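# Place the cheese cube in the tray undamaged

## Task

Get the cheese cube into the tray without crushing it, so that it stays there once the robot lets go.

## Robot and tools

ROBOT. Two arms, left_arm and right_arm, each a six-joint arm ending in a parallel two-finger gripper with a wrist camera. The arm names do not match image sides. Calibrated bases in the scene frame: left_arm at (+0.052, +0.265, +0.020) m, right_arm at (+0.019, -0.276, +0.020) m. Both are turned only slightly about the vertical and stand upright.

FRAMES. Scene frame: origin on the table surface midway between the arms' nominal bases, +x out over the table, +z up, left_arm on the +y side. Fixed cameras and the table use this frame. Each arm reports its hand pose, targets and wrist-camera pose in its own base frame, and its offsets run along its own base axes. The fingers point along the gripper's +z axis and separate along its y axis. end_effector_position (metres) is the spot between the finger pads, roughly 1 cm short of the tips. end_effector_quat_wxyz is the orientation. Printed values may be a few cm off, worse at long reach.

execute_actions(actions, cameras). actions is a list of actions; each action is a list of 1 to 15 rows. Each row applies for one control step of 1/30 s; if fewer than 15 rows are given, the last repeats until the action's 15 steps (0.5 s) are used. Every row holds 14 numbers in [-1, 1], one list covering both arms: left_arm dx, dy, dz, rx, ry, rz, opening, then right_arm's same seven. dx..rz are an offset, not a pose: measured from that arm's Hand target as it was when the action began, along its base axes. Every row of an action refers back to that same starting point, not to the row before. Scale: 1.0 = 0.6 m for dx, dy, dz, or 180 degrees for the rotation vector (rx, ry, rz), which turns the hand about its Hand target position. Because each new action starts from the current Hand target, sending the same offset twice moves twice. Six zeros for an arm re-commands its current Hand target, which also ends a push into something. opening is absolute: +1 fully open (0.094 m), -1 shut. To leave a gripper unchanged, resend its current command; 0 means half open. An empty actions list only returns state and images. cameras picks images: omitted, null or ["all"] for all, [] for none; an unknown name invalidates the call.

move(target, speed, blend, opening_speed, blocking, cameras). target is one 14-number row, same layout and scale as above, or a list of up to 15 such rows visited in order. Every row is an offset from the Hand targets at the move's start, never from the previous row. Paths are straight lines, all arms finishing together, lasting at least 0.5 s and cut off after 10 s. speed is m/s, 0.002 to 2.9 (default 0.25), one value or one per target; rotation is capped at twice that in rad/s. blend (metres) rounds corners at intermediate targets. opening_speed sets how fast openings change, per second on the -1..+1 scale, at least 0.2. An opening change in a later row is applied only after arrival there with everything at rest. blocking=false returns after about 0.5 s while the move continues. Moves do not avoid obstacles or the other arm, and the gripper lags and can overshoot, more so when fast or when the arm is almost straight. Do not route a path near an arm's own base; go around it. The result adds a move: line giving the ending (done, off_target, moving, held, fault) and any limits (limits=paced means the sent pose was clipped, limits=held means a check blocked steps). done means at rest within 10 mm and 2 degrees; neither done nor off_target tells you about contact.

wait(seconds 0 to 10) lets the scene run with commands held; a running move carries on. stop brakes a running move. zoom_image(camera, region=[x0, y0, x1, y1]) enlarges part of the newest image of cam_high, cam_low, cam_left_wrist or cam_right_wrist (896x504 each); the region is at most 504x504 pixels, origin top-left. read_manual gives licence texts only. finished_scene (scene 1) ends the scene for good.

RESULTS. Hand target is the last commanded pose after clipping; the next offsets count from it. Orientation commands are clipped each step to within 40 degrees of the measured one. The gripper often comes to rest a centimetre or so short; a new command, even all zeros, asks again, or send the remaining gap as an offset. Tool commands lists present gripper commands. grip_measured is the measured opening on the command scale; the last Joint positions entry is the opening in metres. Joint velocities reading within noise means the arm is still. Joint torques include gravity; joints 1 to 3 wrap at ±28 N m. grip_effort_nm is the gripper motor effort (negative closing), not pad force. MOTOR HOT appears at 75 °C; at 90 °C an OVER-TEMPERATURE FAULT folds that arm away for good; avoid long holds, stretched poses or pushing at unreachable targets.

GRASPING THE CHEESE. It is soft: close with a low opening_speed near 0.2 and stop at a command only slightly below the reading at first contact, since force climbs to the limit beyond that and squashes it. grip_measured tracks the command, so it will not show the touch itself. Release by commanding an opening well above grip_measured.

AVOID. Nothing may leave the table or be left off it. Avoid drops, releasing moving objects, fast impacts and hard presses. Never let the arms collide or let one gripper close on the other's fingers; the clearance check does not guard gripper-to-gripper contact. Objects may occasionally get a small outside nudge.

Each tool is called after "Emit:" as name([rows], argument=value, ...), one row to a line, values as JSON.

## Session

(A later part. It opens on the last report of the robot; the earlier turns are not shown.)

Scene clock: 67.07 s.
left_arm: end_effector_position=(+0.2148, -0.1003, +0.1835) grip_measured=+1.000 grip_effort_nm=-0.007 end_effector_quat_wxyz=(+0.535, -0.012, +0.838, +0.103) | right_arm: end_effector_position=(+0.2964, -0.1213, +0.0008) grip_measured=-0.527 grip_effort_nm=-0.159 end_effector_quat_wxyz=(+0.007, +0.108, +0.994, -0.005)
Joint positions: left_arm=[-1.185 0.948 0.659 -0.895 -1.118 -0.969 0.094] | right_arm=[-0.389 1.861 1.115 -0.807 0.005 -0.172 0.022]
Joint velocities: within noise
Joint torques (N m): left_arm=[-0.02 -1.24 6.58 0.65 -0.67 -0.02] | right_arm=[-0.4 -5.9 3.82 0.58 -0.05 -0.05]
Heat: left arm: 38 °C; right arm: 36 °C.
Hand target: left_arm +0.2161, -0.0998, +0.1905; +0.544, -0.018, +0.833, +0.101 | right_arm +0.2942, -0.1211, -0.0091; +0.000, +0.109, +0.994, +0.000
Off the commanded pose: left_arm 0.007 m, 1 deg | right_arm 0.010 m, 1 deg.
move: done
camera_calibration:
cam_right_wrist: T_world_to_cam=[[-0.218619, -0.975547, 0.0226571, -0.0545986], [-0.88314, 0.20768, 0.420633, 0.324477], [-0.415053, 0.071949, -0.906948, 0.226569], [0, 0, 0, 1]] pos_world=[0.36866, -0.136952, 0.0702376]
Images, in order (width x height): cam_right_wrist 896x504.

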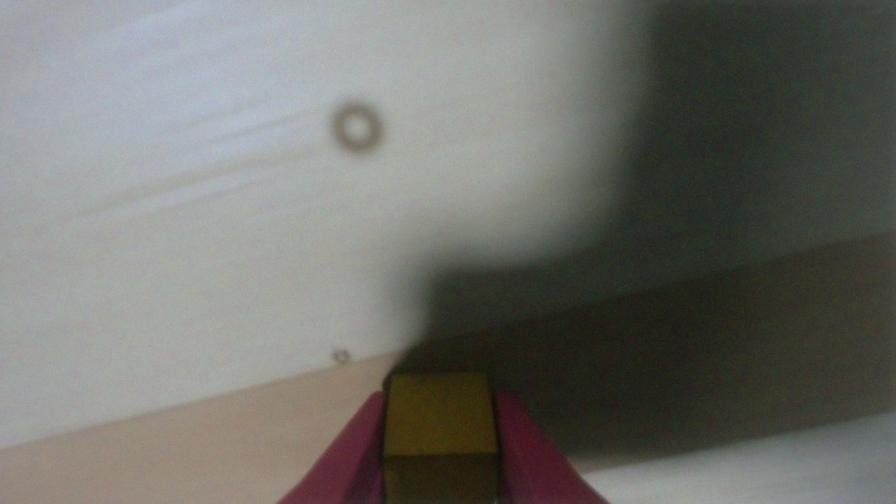

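Emit:
move(target=[0,0,0,0,0,0,1, 0,0,0,0,0,0,-0.555], speed=0.05, opening_speed=0.2, cameras=["cam_right_wrist"])

Emit:
zoom_image(camera="cam_right_wrist", region=[370, 360, 520, 504])

Scene clock: 68.53 s.
left_arm: end_effector_position=(+0.2148, -0.1003, +0.1835) grip_measured=+1.000 grip_effort_nm=-0.012 end_effector_quat_wxyz=(+0.535, -0.012, +0.838, +0.103) | right_arm: end_effector_position=(+0.2964, -0.1213, +0.0008) grip_measured=-0.552 grip_effort_nm=-0.164 end_effector_quat_wxyz=(+0.007, +0.108, +0.994, -0.005)
Joint positions: left_arm=[-1.185 0.948 0.659 -0.895 -1.118 -0.969 0.094] | right_arm=[-0.389 1.861 1.115 -0.807 0.005 -0.172 0.021]
Joint velocities: within noise
Joint torques (N m): left_arm=[-0.03 -1.28 6.56 0.66 -0.66 -0.03] | right_arm=[-0.4 -5.9 3.88 0.57 -0.04 -0.06]
Heat: left arm: 38 °C; right arm: 36 °C.
Hand target: left_arm +0.2161, -0.0998, +0.1905; +0.544, -0.018, +0.833, +0.101 | right_arm +0.2942, -0.1211, -0.0091; +0.000, +0.109, +0.994, +0.000
Off the commanded pose: left_arm 0.007 m, 1 deg | right_arm 0.010 m, 1 deg.
move: done
camera_calibration:
cam_right_wrist: T_world_to_cam=[[-0.218619, -0.975547, 0.0226571, -0.0545986], [-0.88314, 0.20768, 0.420633, 0.324477], [-0.415053, 0.071949, -0.906948, 0.226569], [0, 0, 0, 1]] pos_world=[0.36866, -0.136952, 0.0702376]
Images, in order (width x height): cam_right_wrist 896x504.

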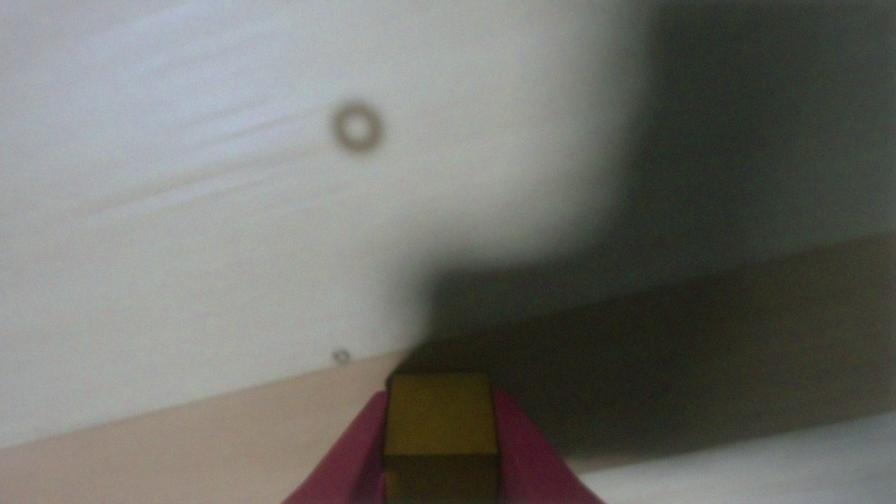

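Scaled by 3.360 from the camera's 896x504 image, which has a finer 1280x720 frame.

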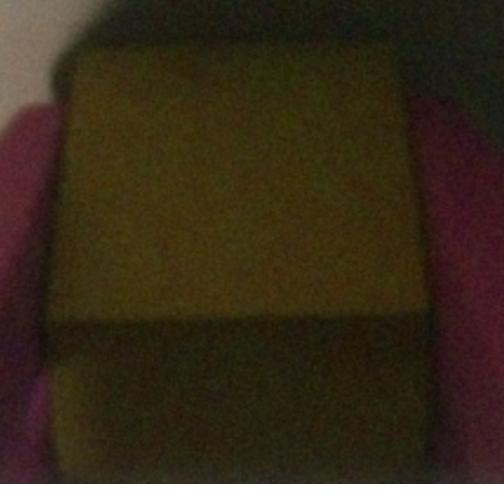

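Emit:
move(target=[0,0,0,0,0,0,1, 0,0,0,0,0,0,-0.575], speed=0.05, opening_speed=0.2, cameras=["cam_right_wrist"])

Emit:
zoom_image(camera="cam_right_wrist", region=[370, 360, 520, 504])

Scene clock: 70.00 s.
left_arm: end_effector_position=(+0.2148, -0.1003, +0.1835) grip_measured=+1.000 grip_effort_nm=-0.012 end_effector_quat_wxyz=(+0.535, -0.012, +0.838, +0.103) | right_arm: end_effector_position=(+0.2964, -0.1213, +0.0008) grip_measured=-0.571 grip_effort_nm=-0.227 end_effector_quat_wxyz=(+0.007, +0.108, +0.994, -0.005)
Joint positions: left_arm=[-1.185 0.948 0.659 -0.895 -1.118 -0.969 0.094] | right_arm=[-0.389 1.861 1.115 -0.807 0.005 -0.172 0.02]
Joint velocities: within noise
Joint torques (N m): left_arm=[-0.02 -1.28 6.57 0.66 -0.67 -0.02] | right_arm=[-0.38 -5.86 3.88 0.58 -0.05 -0.04]
Heat: left arm: 38 °C; right arm: 36 °C.
Hand target: left_arm +0.2161, -0.0998, +0.1905; +0.544, -0.018, +0.833, +0.101 | right_arm +0.2942, -0.1211, -0.0091; +0.000, +0.109, +0.994, +0.000
Off the commanded pose: left_arm 0.007 m, 1 deg | right_arm 0.010 m, 1 deg.
move: done
camera_calibration:
cam_right_wrist: T_world_to_cam=[[-0.218619, -0.975547, 0.0226571, -0.0545986], [-0.88314, 0.20768, 0.420633, 0.324477], [-0.415053, 0.071949, -0.906948, 0.226569], [0, 0, 0, 1]] pos_world=[0.36866, -0.136952, 0.0702376]
Images, in order (width x height): cam_right_wrist 896x504.

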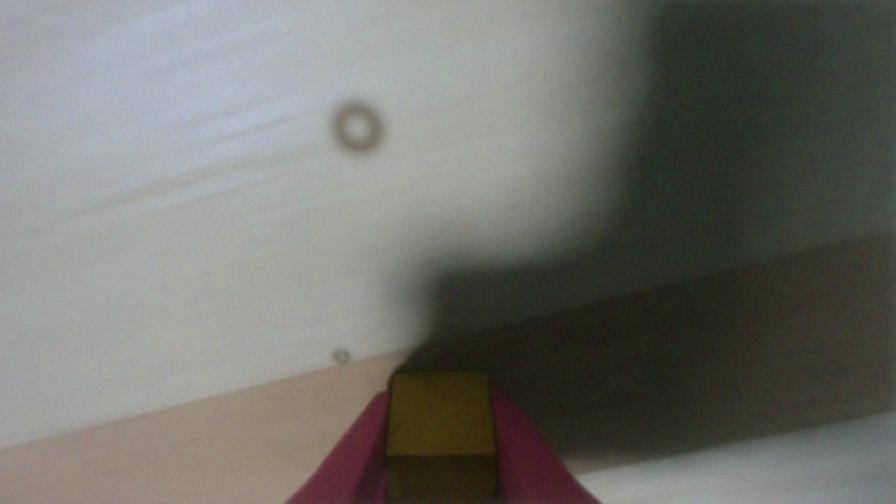

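Scaled by 3.360 from the camera's 896x504 image, which has a finer 1280x720 frame.

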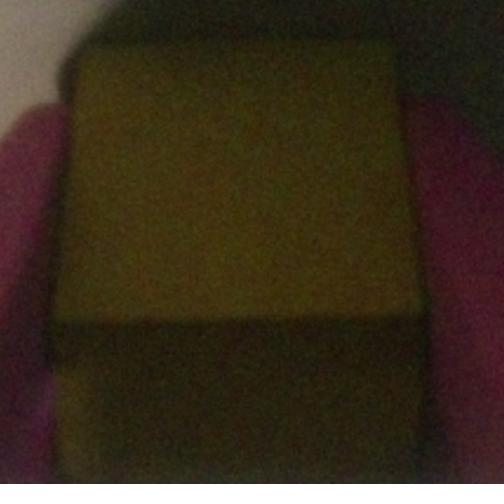

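Emit:
move(target=[0,0,0,0,0,0,1, 0.002,0,0.06,0,0,0,-0.575], speed=0.06, cameras=["cam_right_wrist", "cam_low"])

Emit:
zoom_image(camera="cam_low", region=[310, 200, 400, 280])

Scene clock: 72.03 s.
left_arm: end_effector_position=(+0.2148, -0.1003, +0.1835) grip_measured=+1.000 grip_effort_nm=-0.017 end_effector_quat_wxyz=(+0.535, -0.012, +0.838, +0.103) | right_arm: end_effector_position=(+0.2875, -0.1176, +0.0112) grip_measured=-0.571 grip_effort_nm=-0.227 end_effector_quat_wxyz=(-0.022, +0.108, +0.994, +0.003)
Joint positions: left_arm=[-1.185 0.948 0.659 -0.895 -1.118 -0.969 0.094] | right_arm=[-0.389 1.861 1.16 -0.913 0.005 -0.172 0.02]
Joint velocities: within noise
Joint torques (N m): left_arm=[-0.02 -1.28 6.57 0.66 -0.66 -0.02] | right_arm=[-0.32 -10.63 6.74 0.09 -0.03 -0.03]
Heat: left arm: 38 °C; right arm: 36 °C.
Hand target: left_arm +0.2161, -0.0998, +0.1905; +0.544, -0.018, +0.833, +0.101 | right_arm +0.2955, -0.1212, +0.0270; +0.000, +0.109, +0.994, +0.000
Off the commanded pose: left_arm 0.007 m, 1 deg | right_arm 0.018 m, 2 deg.
move: off_target (right_arm)
camera_calibration:
cam_right_wrist: T_world_to_cam=[[-0.217602, -0.975958, 0.0124818, -0.0533674], [-0.858185, 0.197404, 0.473868, 0.302461], [-0.464939, 0.0924031, -0.880507, 0.248563], [0, 0, 0, 1]] pos_world=[0.363521, -0.134759, 0.0762008]
Images, in order (width x height): cam_low 896x504, cam_right_wrist 896x504.

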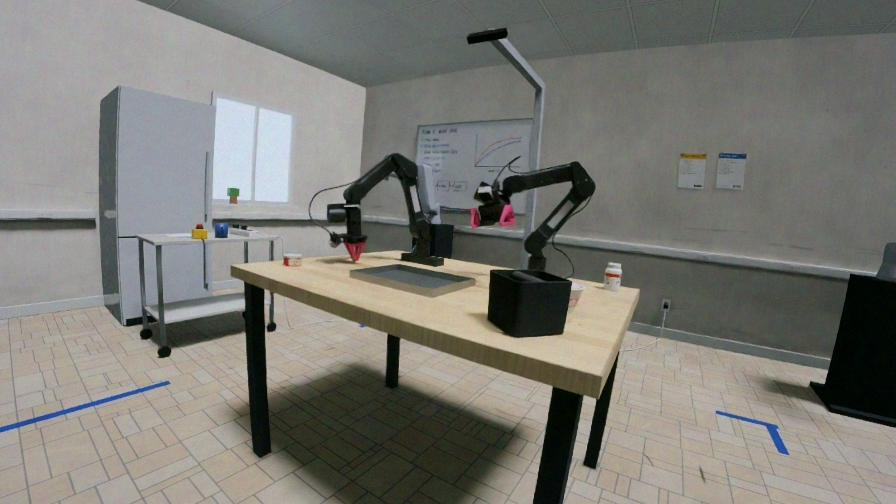

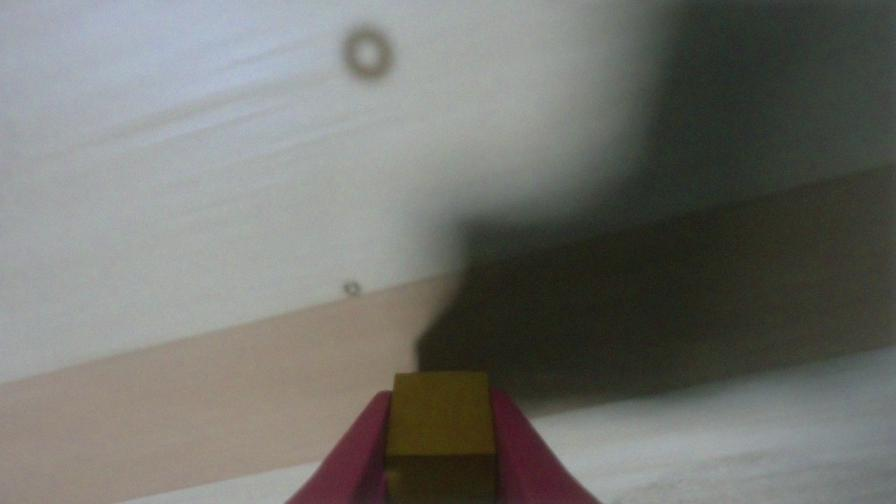

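Scaled by 5.600 from the camera's 896x504 image, which has a finer 1280x720 frame.

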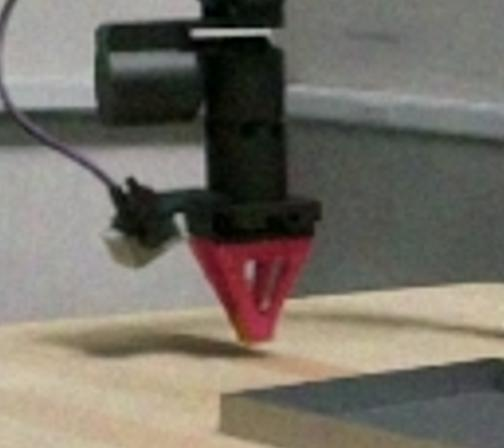

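Emit:
move([
  [0,0,0,0,0,0,1, 0,0,0.1217,0,0,0,-0.575],
  [0,0,0,0,0,0,1, 0.0412,0.5268,0.1217,0,0,0.25,-0.575],
], speed=0.18, blend=[0.03,0])

Scene clock: 79.90 s.
left_arm: end_effector_position=(+0.2148, -0.1003, +0.1835) grip_measured=+1.000 grip_effort_nm=-0.007 end_effector_quat_wxyz=(+0.535, -0.012, +0.838, +0.103) | right_arm: end_effector_position=(+0.3168, +0.1933, +0.1007) grip_measured=-0.571 grip_effort_nm=-0.227 end_effector_quat_wxyz=(+0.005, -0.282, +0.959, -0.001)
Joint positions: left_arm=[-1.185 0.948 0.659 -0.895 -1.118 -0.969 0.094] | right_arm=[0.547 1.948 1.648 -1.262 0.004 -0.024 0.02]
Joint velocities: within noise
Joint torques (N m): left_arm=[-0.02 -1.28 6.57 0.66 -0.66 -0.02] | right_arm=[-0.24 -7.39 7.79 0.19 -0.03 0]
Heat: left arm: 38 °C; right arm: 36 °C.
Hand target: left_arm +0.2161, -0.0998, +0.1905; +0.544, -0.018, +0.833, +0.101 | right_arm +0.3203, +0.1949, +0.1001; +0.000, -0.280, +0.960, +0.000
Off the commanded pose: left_arm 0.007 m, 1 deg | right_arm 0.004 m, 1 deg.
move: done
camera_calibration:
cam_right_wrist: T_world_to_cam=[[0.538114, -0.842659, 0.0189384, -0.0104874], [-0.766455, -0.479855, 0.42695, 0.330377], [-0.350686, -0.244263, -0.904077, 0.343422], [0, 0, 0, 1]] pos_world=[0.379296, 0.233581, 0.169624]

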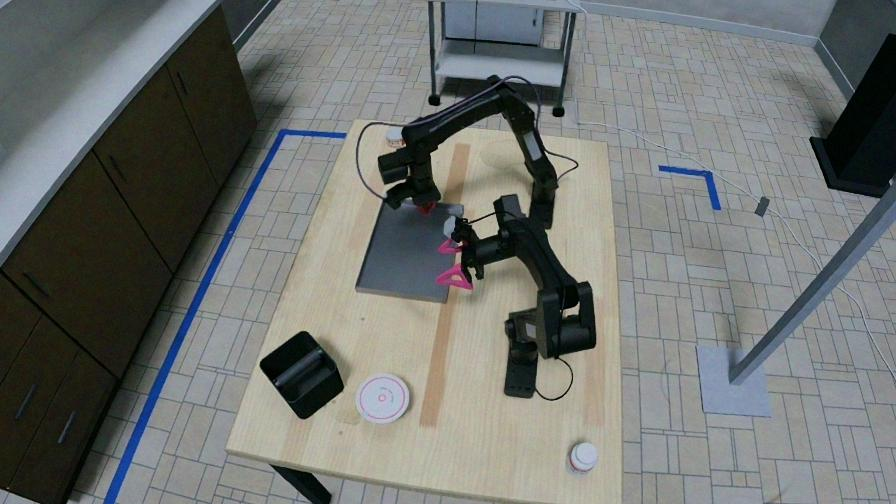

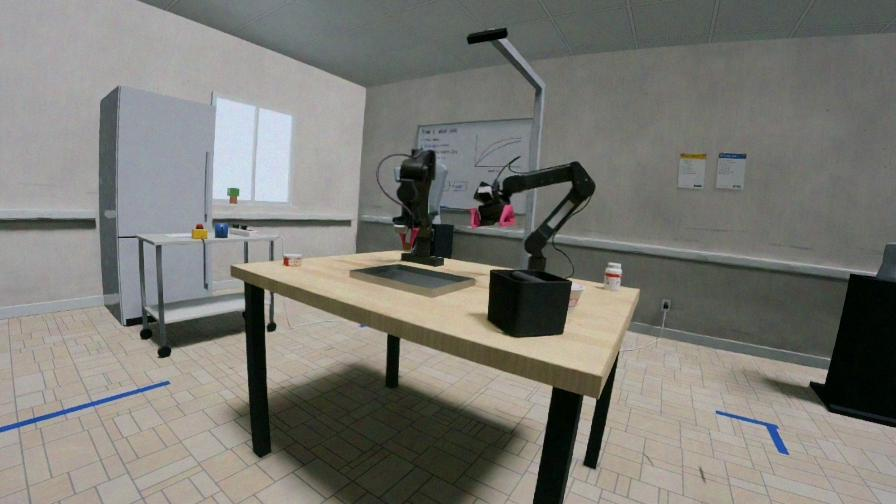

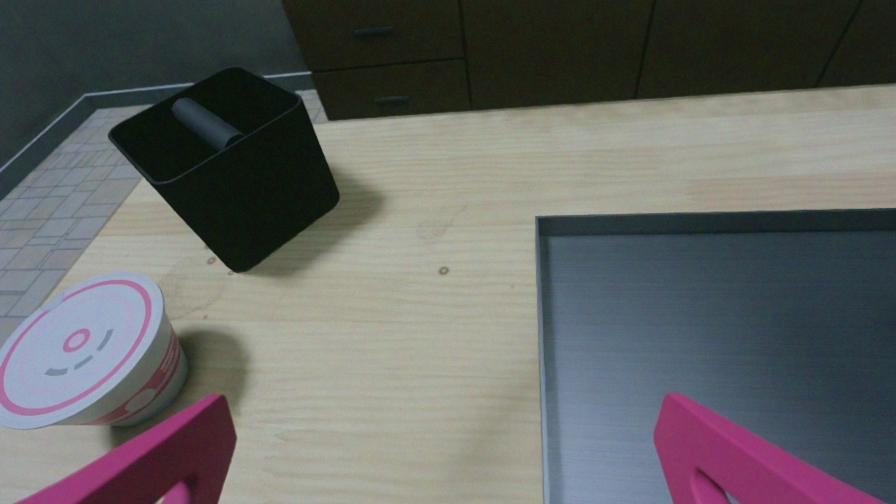

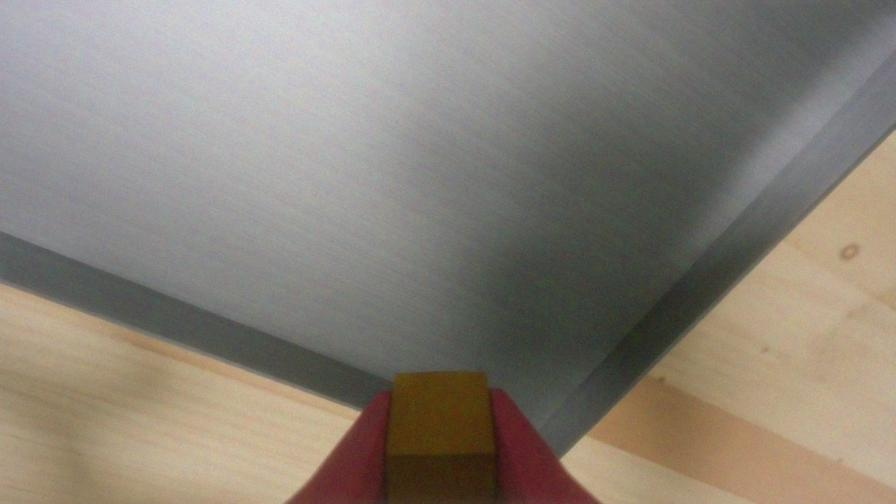

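Emit:
move(target=[0,0,0,0,0,0,1, 0.002,0,-0.125,0,0,0,-0.575], speed=0.12, cameras=["cam_right_wrist", "cam_low"])

Emit:
zoom_image(camera="cam_low", region=[340, 200, 490, 310])

Emit:
zoom_image(camera="cam_right_wrist", region=[320, 300, 580, 504])

Scene clock: 83.20 s.
left_arm: end_effector_position=(+0.2148, -0.1003, +0.1835) grip_measured=+1.000 grip_effort_nm=-0.012 end_effector_quat_wxyz=(+0.535, -0.012, +0.838, +0.103) | right_arm: end_effector_position=(+0.3200, +0.1952, +0.0337) grip_measured=-0.571 grip_effort_nm=-0.222 end_effector_quat_wxyz=(+0.004, -0.282, +0.959, -0.001)
Joint positions: left_arm=[-1.185 0.948 0.659 -0.895 -1.118 -0.969 0.094] | right_arm=[0.547 2.01 1.467 -1.019 0.004 -0.024 0.02]
Joint velocities: within noise
Joint torques (N m): left_arm=[-0.03 -1.28 6.57 0.66 -0.67 -0.02] | right_arm=[-0.36 -7.9 4.57 0.56 -0.02 -0.01]
Heat: left arm: 38 °C; right arm: 36 °C.
Hand target: left_arm +0.2161, -0.0998, +0.1905; +0.544, -0.018, +0.833, +0.101 | right_arm +0.3214, +0.1948, +0.0250; +0.000, -0.280, +0.960, +0.000
Off the commanded pose: left_arm 0.007 m, 1 deg | right_arm 0.009 m, 1 deg.
move: done
camera_calibration:
cam_right_wrist: T_world_to_cam=[[0.538081, -0.842681, 0.0188979, -0.0092854], [-0.766063, -0.47956, 0.427983, 0.362196], [-0.351591, -0.244766, -0.903589, 0.284819], [0, 0, 0, 1]] pos_world=[0.382601, 0.235584, 0.102522]
Images, in order (width x height): cam_low 896x504, cam_right_wrist 896x504.

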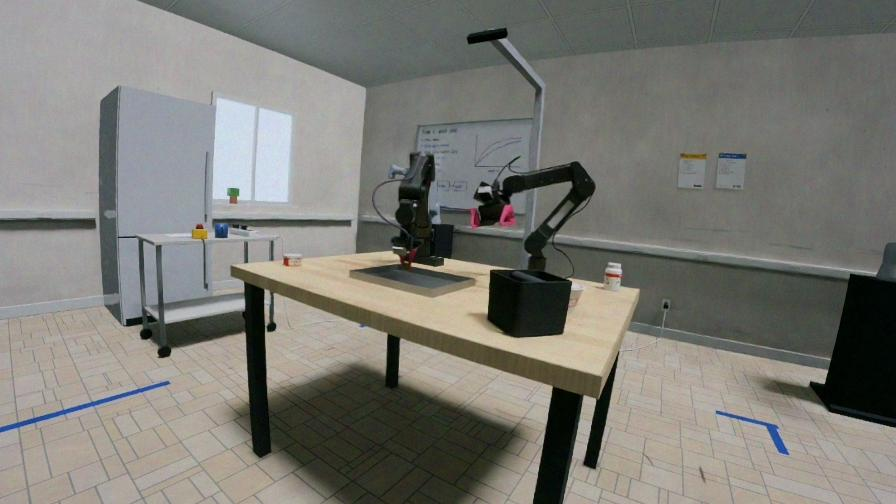

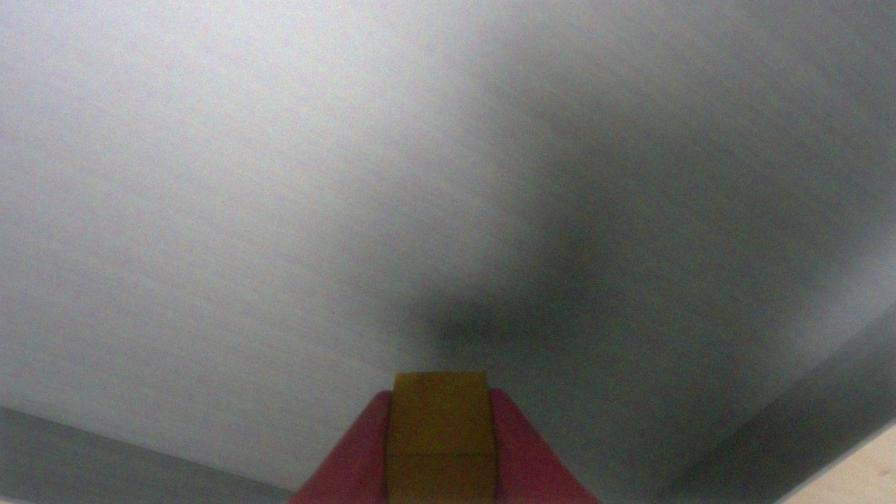

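Scaled by 3.360 from the camera's 896x504 image, which has a finer 1280x720 frame.

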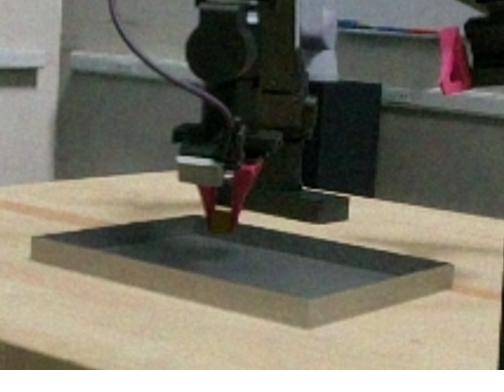

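Scaled by 1.938 from the camera's 896x504 image, which has a finer 1280x720 frame.

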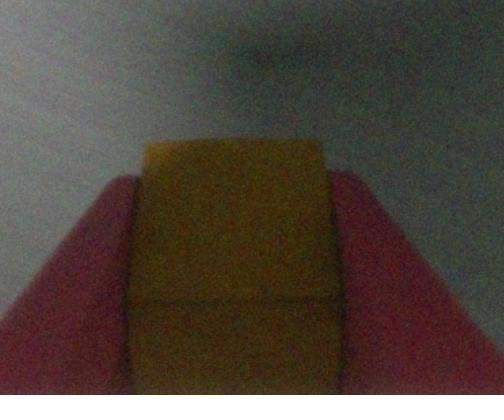

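Emit:
move(target=[0,0,0,0,0,0,1, -0.001,0,-0.0333,0,0,0,-0.575], speed=0.08, cameras=["cam_right_wrist", "cam_low"])

Emit:
zoom_image(camera="cam_low", region=[370, 220, 450, 290])

Emit:
zoom_image(camera="cam_right_wrist", region=[320, 300, 580, 504])

Scene clock: 85.93 s.
left_arm: end_effector_position=(+0.2148, -0.1003, +0.1835) grip_measured=+1.000 grip_effort_nm=-0.012 end_effector_quat_wxyz=(+0.535, -0.012, +0.838, +0.103) | right_arm: end_effector_position=(+0.3207, +0.1957, +0.0150) grip_measured=-0.571 grip_effort_nm=-0.222 end_effector_quat_wxyz=(+0.006, -0.282, +0.959, +0.000)
Joint positions: left_arm=[-1.185 0.948 0.659 -0.895 -1.118 -0.969 0.094] | right_arm=[0.547 2.033 1.422 -0.947 0.004 -0.024 0.02]
Joint velocities: within noise
Joint torques (N m): left_arm=[-0.01 -1.25 6.58 0.66 -0.67 -0.03] | right_arm=[-0.28 -7.75 4.3 0.56 -0.04 0.01]
Heat: left arm: 38 °C; right arm: 36 °C.
Hand target: left_arm +0.2161, -0.0998, +0.1905; +0.544, -0.018, +0.833, +0.101 | right_arm +0.3208, +0.1949, +0.0050; +0.000, -0.280, +0.960, +0.000
Off the commanded pose: left_arm 0.007 m, 1 deg | right_arm 0.010 m, 1 deg.
move: done
camera_calibration:
cam_right_wrist: T_world_to_cam=[[0.53799, -0.842738, 0.0189525, -0.00891009], [-0.767577, -0.480467, 0.424237, 0.371684], [-0.348415, -0.242783, -0.905353, 0.266907], [0, 0, 0, 1]] pos_world=[0.383084, 0.235874, 0.084131]
Images, in order (width x height): cam_low 896x504, cam_right_wrist 896x504.

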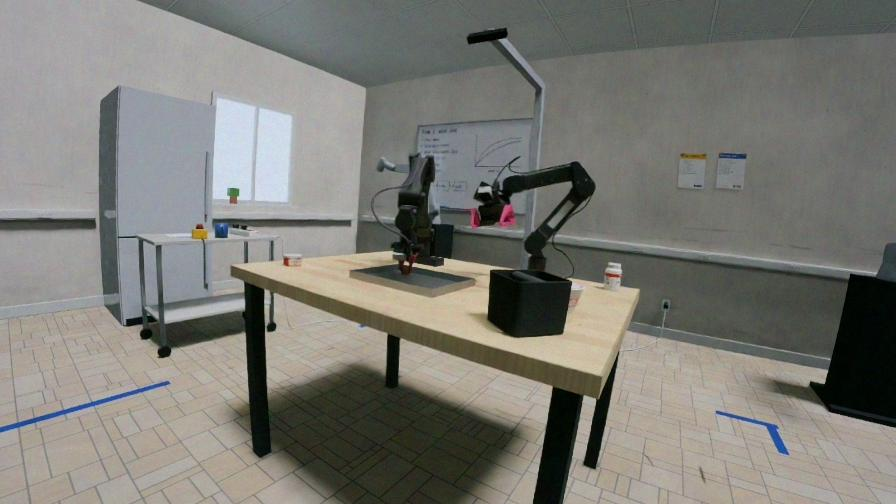

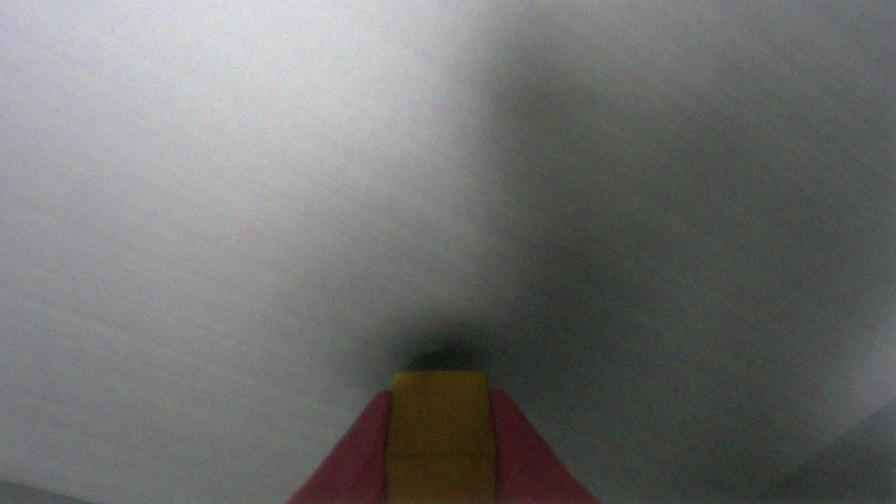

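Scaled by 6.300 from the camera's 896x504 image, which has a finer 1280x720 frame.

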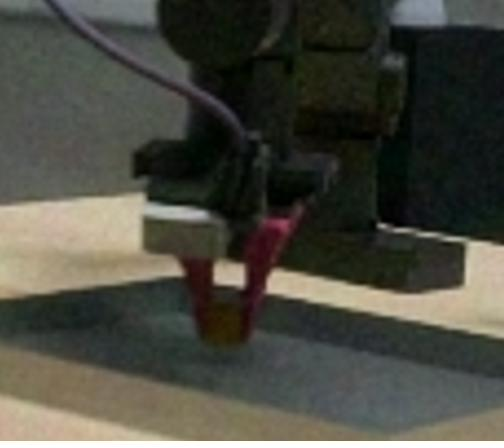

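Scaled by 1.938 from the camera's 896x504 image, which has a finer 1280x720 frame.

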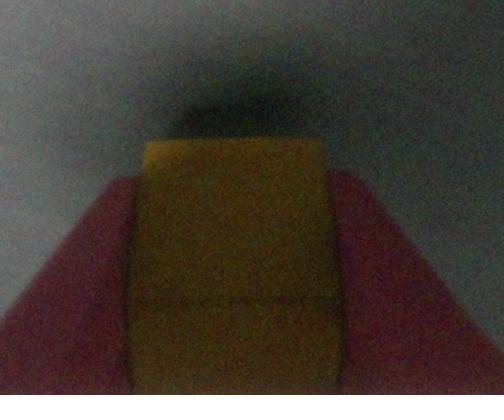

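Emit:
move(target=[0,0,0,0,0,0,1, 0,-0.001,-0.0117,0,0,0,-0.575], speed=0.04, cameras=["cam_right_wrist", "cam_low"])

Emit:
zoom_image(camera="cam_low", region=[370, 220, 450, 290])

Emit:
zoom_image(camera="cam_right_wrist", region=[320, 300, 580, 504])

Scene clock: 87.73 s.
left_arm: end_effector_position=(+0.2148, -0.1003, +0.1835) grip_measured=+1.000 grip_effort_nm=-0.002 end_effector_quat_wxyz=(+0.535, -0.012, +0.838, +0.103) | right_arm: end_effector_position=(+0.3211, +0.1959, +0.0088) grip_measured=-0.571 grip_effort_nm=-0.232 end_effector_quat_wxyz=(+0.008, -0.282, +0.959, +0.000)
Joint positions: left_arm=[-1.185 0.948 0.659 -0.895 -1.118 -0.969 0.094] | right_arm=[0.547 2.041 1.408 -0.922 0.004 -0.024 0.02]
Joint velocities: within noise
Joint torques (N m): left_arm=[-0.03 -1.26 6.58 0.65 -0.66 -0.02] | right_arm=[-0.43 -7.58 4.1 0.58 -0.05 -0.01]
Heat: left arm: 38 °C; right arm: 36 °C.
Hand target: left_arm +0.2161, -0.0998, +0.1905; +0.544, -0.018, +0.833, +0.101 | right_arm +0.3208, +0.1942, -0.0021; +0.000, -0.280, +0.960, +0.000
Off the commanded pose: left_arm 0.007 m, 1 deg | right_arm 0.011 m, 1 deg.
move: off_target (right_arm)
camera_calibration:
cam_right_wrist: T_world_to_cam=[[0.537963, -0.842753, 0.0190719, -0.00881481], [-0.768556, -0.481054, 0.421793, 0.375122], [-0.346292, -0.241567, -0.906492, 0.260557], [0, 0, 0, 1]] pos_world=[0.383273, 0.235967, 0.0781371]
Images, in order (width x height): cam_low 896x504, cam_right_wrist 896x504.

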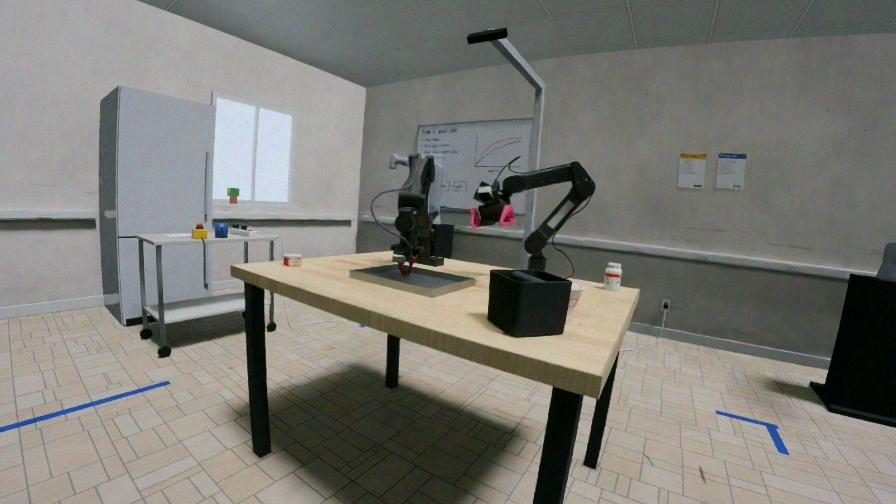

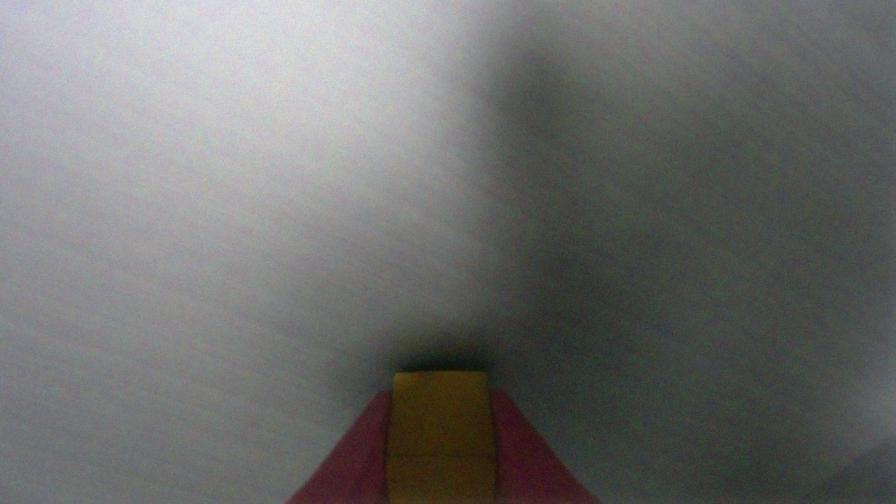

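Scaled by 6.300 from the camera's 896x504 image, which has a finer 1280x720 frame.

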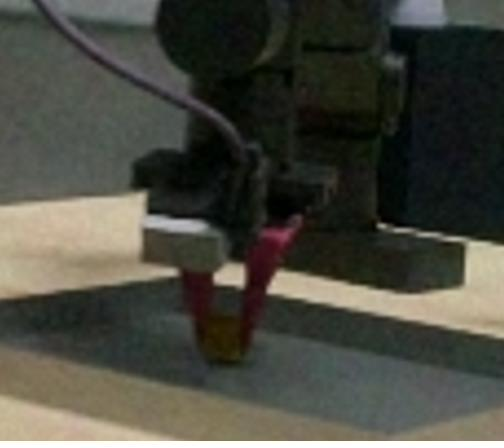

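Scaled by 1.938 from the camera's 896x504 image, which has a finer 1280x720 frame.

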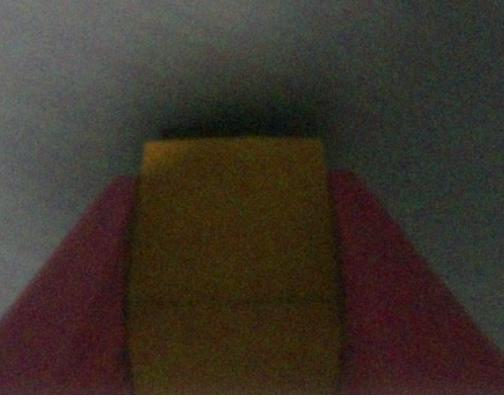

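Emit:
move(target=[0,0,0,0,0,0,1, 0,-0.0008,-0.0055,0,0,0,-0.575], speed=0.03, cameras=["cam_right_wrist", "cam_low"])

Emit:
zoom_image(camera="cam_low", region=[370, 220, 450, 290])

Emit:
zoom_image(camera="cam_right_wrist", region=[320, 300, 580, 504])

Scene clock: 89.57 s.
left_arm: end_effector_position=(+0.2148, -0.1003, +0.1835) grip_measured=+1.000 grip_effort_nm=-0.007 end_effector_quat_wxyz=(+0.535, -0.012, +0.838, +0.103) | right_arm: end_effector_position=(+0.3214, +0.1961, +0.0071) grip_measured=-0.571 grip_effort_nm=-0.227 end_effector_quat_wxyz=(+0.010, -0.282, +0.959, +0.000)
Joint positions: left_arm=[-1.185 0.948 0.659 -0.895 -1.118 -0.969 0.094] | right_arm=[0.547 2.041 1.4 -0.91 0.004 -0.024 0.02]
Joint velocities: within noise
Joint torques (N m): left_arm=[-0.02 -1.28 6.57 0.66 -0.67 -0.02] | right_arm=[-0.44 -7.3 4.08 0.59 -0.03 -0.04]
Heat: left arm: 38 °C; right arm: 36 °C.
Hand target: left_arm +0.2161, -0.0998, +0.1905; +0.544, -0.018, +0.833, +0.101 | right_arm +0.3208, +0.1938, -0.0054; +0.000, -0.280, +0.960, +0.000
Off the commanded pose: left_arm 0.007 m, 1 deg | right_arm 0.013 m, 1 deg.
move: off_target (right_arm)
camera_calibration:
cam_right_wrist: T_world_to_cam=[[0.537903, -0.842789, 0.0191547, -0.00873402], [-0.770202, -0.482084, 0.417592, 0.376968], [-0.342708, -0.239377, -0.908433, 0.257696], [0, 0, 0, 1]] pos_world=[0.383354, 0.236056, 0.0768476]
Images, in order (width x height): cam_low 896x504, cam_right_wrist 896x504.

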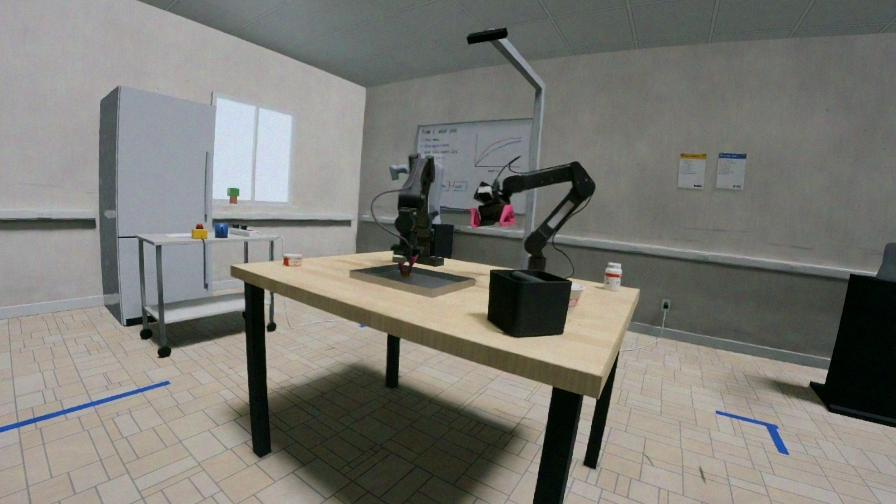

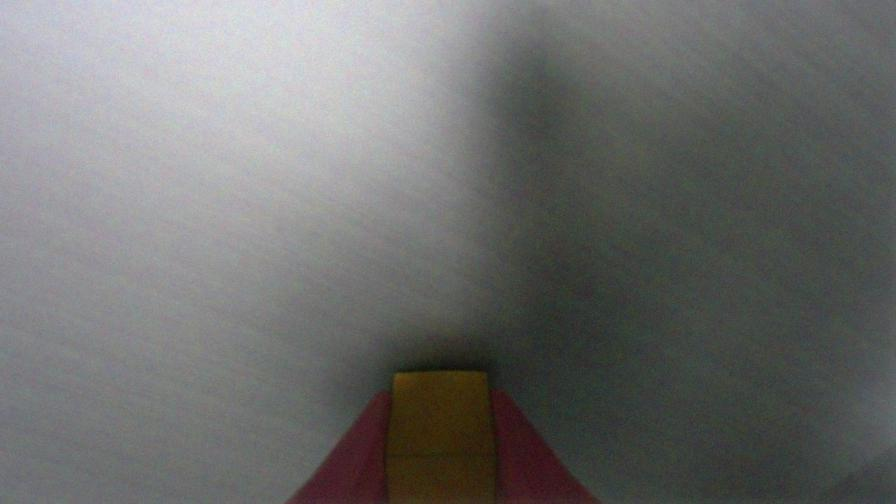

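Scaled by 6.300 from the camera's 896x504 image, which has a finer 1280x720 frame.

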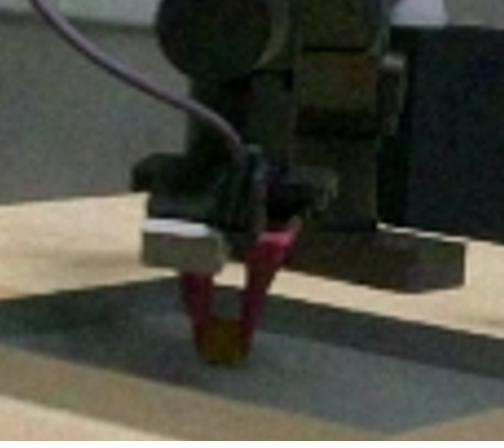

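Scaled by 1.938 from the camera's 896x504 image, which has a finer 1280x720 frame.

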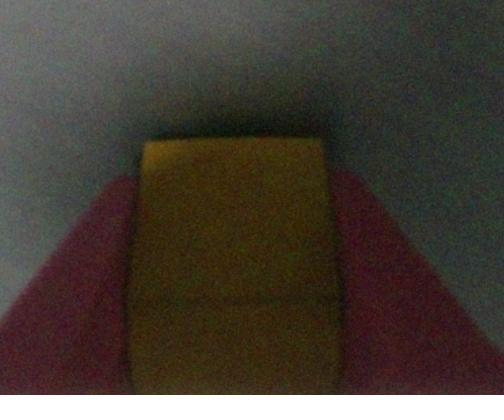

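Emit:
move(target=[0,0,0,0,0,0,1, 0,0,-0.005,0,0,0,-0.575], speed=0.03, cameras=["cam_right_wrist", "cam_low"])

Emit:
zoom_image(camera="cam_low", region=[370, 220, 450, 290])

Emit:
zoom_image(camera="cam_right_wrist", region=[320, 300, 580, 504])

Scene clock: 91.73 s.
left_arm: end_effector_position=(+0.2148, -0.1003, +0.1835) grip_measured=+1.000 grip_effort_nm=-0.017 end_effector_quat_wxyz=(+0.535, -0.012, +0.838, +0.103) | right_arm: end_effector_position=(+0.3223, +0.1966, +0.0050) grip_measured=-0.571 grip_effort_nm=-0.232 end_effector_quat_wxyz=(+0.011, -0.282, +0.959, +0.001)
Joint positions: left_arm=[-1.185 0.948 0.659 -0.895 -1.118 -0.969 0.094] | right_arm=[0.547 2.046 1.399 -0.902 0.004 -0.024 0.02]
Joint velocities: within noise
Joint torques (N m): left_arm=[-0.05 -1.26 6.57 0.66 -0.67 -0.03] | right_arm=[-0.53 -7.41 3.73 0.62 -0.03 -0.03]
Heat: left arm: 38 °C; right arm: 36 °C.
Hand target: left_arm +0.2161, -0.0998, +0.1905; +0.544, -0.018, +0.833, +0.101 | right_arm +0.3209, +0.1938, -0.0083; +0.000, -0.280, +0.960, +0.000
Off the commanded pose: left_arm 0.007 m, 1 deg | right_arm 0.014 m, 1 deg.
move: off_target (right_arm)
camera_calibration:
cam_right_wrist: T_world_to_cam=[[0.537859, -0.842816, 0.0192161, -0.0087703], [-0.770885, -0.482473, 0.415881, 0.379085], [-0.341239, -0.238499, -0.909216, 0.255536], [0, 0, 0, 1]] pos_world=[0.384147, 0.236451, 0.0748518]
Images, in order (width x height): cam_low 896x504, cam_right_wrist 896x504.

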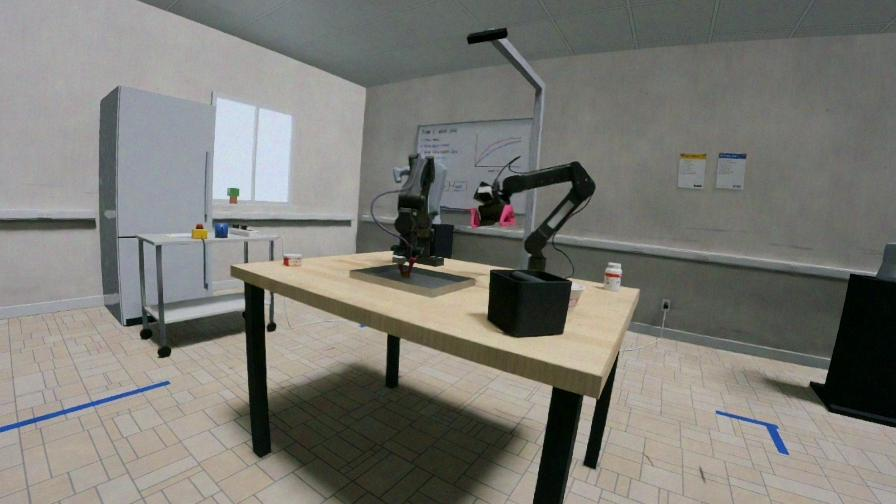

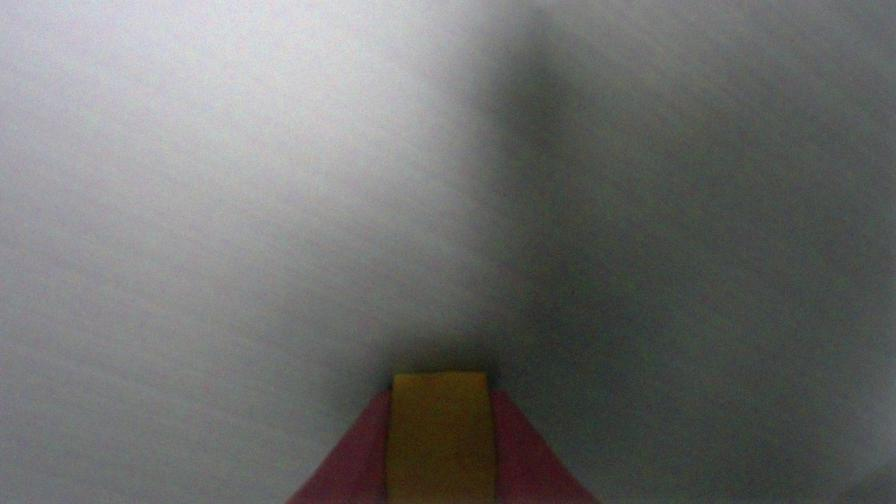

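Scaled by 6.300 from the camera's 896x504 image, which has a finer 1280x720 frame.

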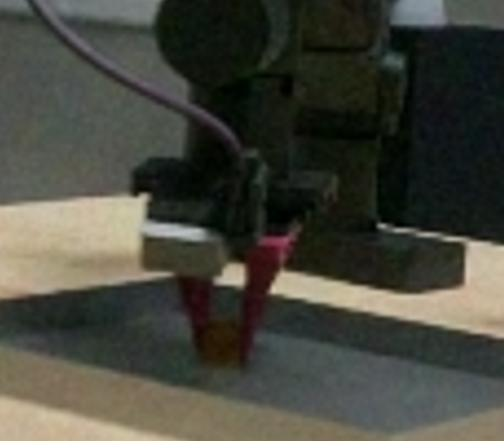

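Scaled by 1.938 from the camera's 896x504 image, which has a finer 1280x720 frame.

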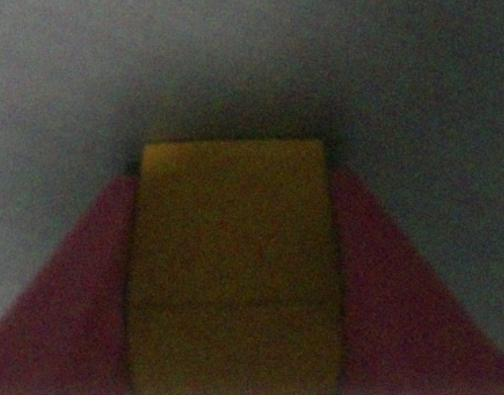

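Emit:
move(target=[0,0,0,0,0,0,1, 0,0,0,0,0,0,-0.25], speed=0.03, opening_speed=0.3, cameras=["cam_right_wrist", "cam_low"])

Emit:
zoom_image(camera="cam_low", region=[370, 220, 450, 290])

Emit:
zoom_image(camera="cam_right_wrist", region=[320, 300, 580, 504])

Scene clock: 94.43 s.
left_arm: end_effector_position=(+0.2148, -0.1003, +0.1835) grip_measured=+1.000 grip_effort_nm=-0.017 end_effector_quat_wxyz=(+0.535, -0.012, +0.838, +0.103) | right_arm: end_effector_position=(+0.3215, +0.1961, +0.0039) grip_measured=-0.253 grip_effort_nm=0.139 end_effector_quat_wxyz=(+0.010, -0.282, +0.959, +0.000)
Joint positions: left_arm=[-1.185 0.948 0.659 -0.895 -1.118 -0.969 0.094] | right_arm=[0.547 2.046 1.394 -0.899 0.004 -0.024 0.035]
Joint velocities: within noise
Joint torques (N m): left_arm=[-0.05 -1.26 6.58 0.66 -0.67 -0.03] | right_arm=[-0.47 -7.32 4.16 0.56 -0.05 -0.02]
Heat: left arm: 38 °C; right arm: 36 °C.
Hand target: left_arm +0.2161, -0.0998, +0.1905; +0.544, -0.018, +0.833, +0.101 | right_arm +0.3208, +0.1938, -0.0083; +0.000, -0.280, +0.960, +0.000
Off the commanded pose: left_arm 0.007 m, 1 deg | right_arm 0.012 m, 1 deg.
move: off_target (right_arm)
camera_calibration:
cam_right_wrist: T_world_to_cam=[[0.537903, -0.842789, 0.0191547, -0.00872652], [-0.770202, -0.482084, 0.417592, 0.378382], [-0.342708, -0.239377, -0.908433, 0.254823], [0, 0, 0, 1]] pos_world=[0.383454, 0.236056, 0.0736476]
Images, in order (width x height): cam_low 896x504, cam_right_wrist 896x504.

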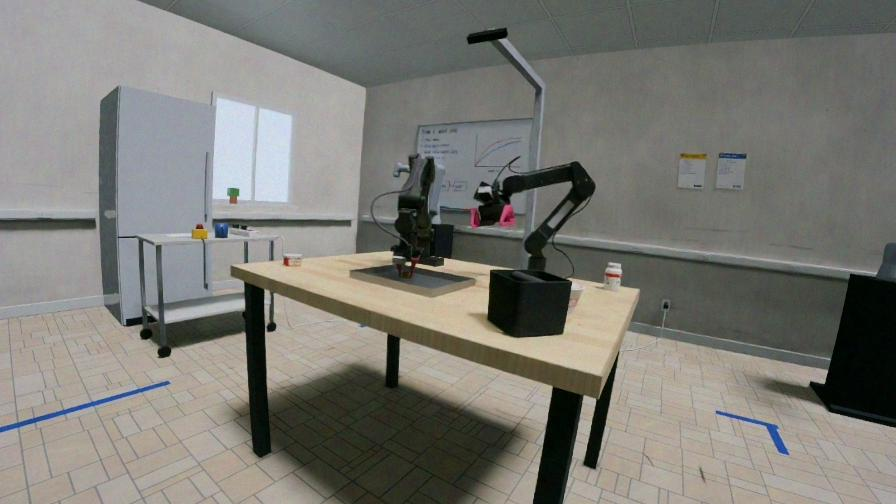

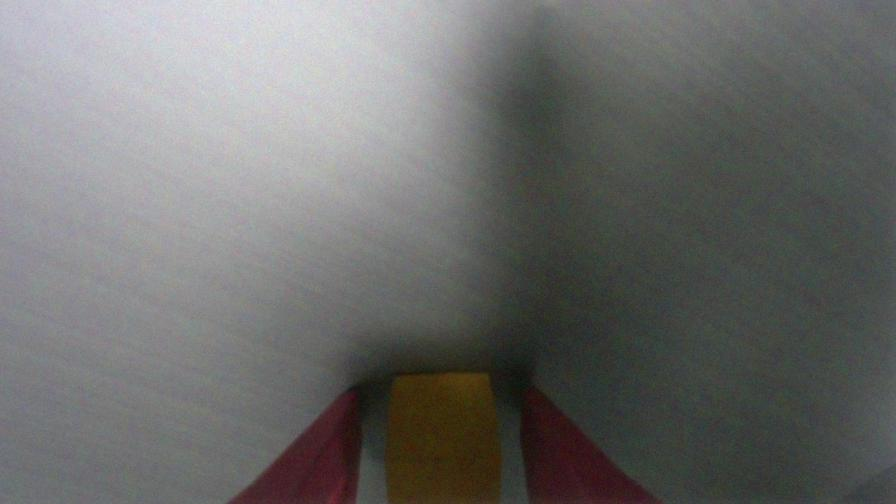

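Scaled by 6.300 from the camera's 896x504 image, which has a finer 1280x720 frame.

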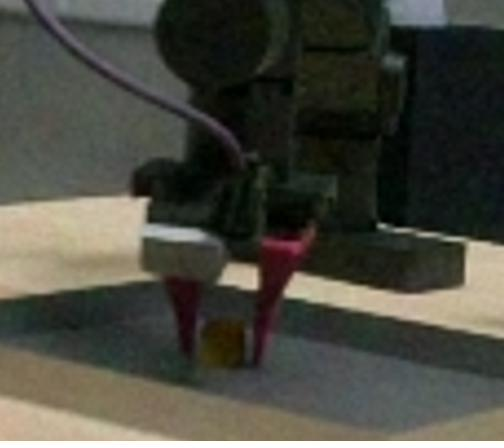

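Scaled by 1.938 from the camera's 896x504 image, which has a finer 1280x720 frame.

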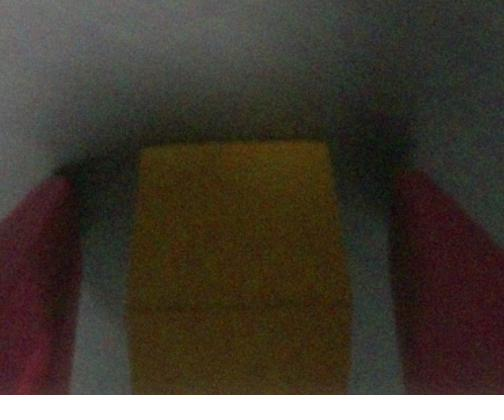

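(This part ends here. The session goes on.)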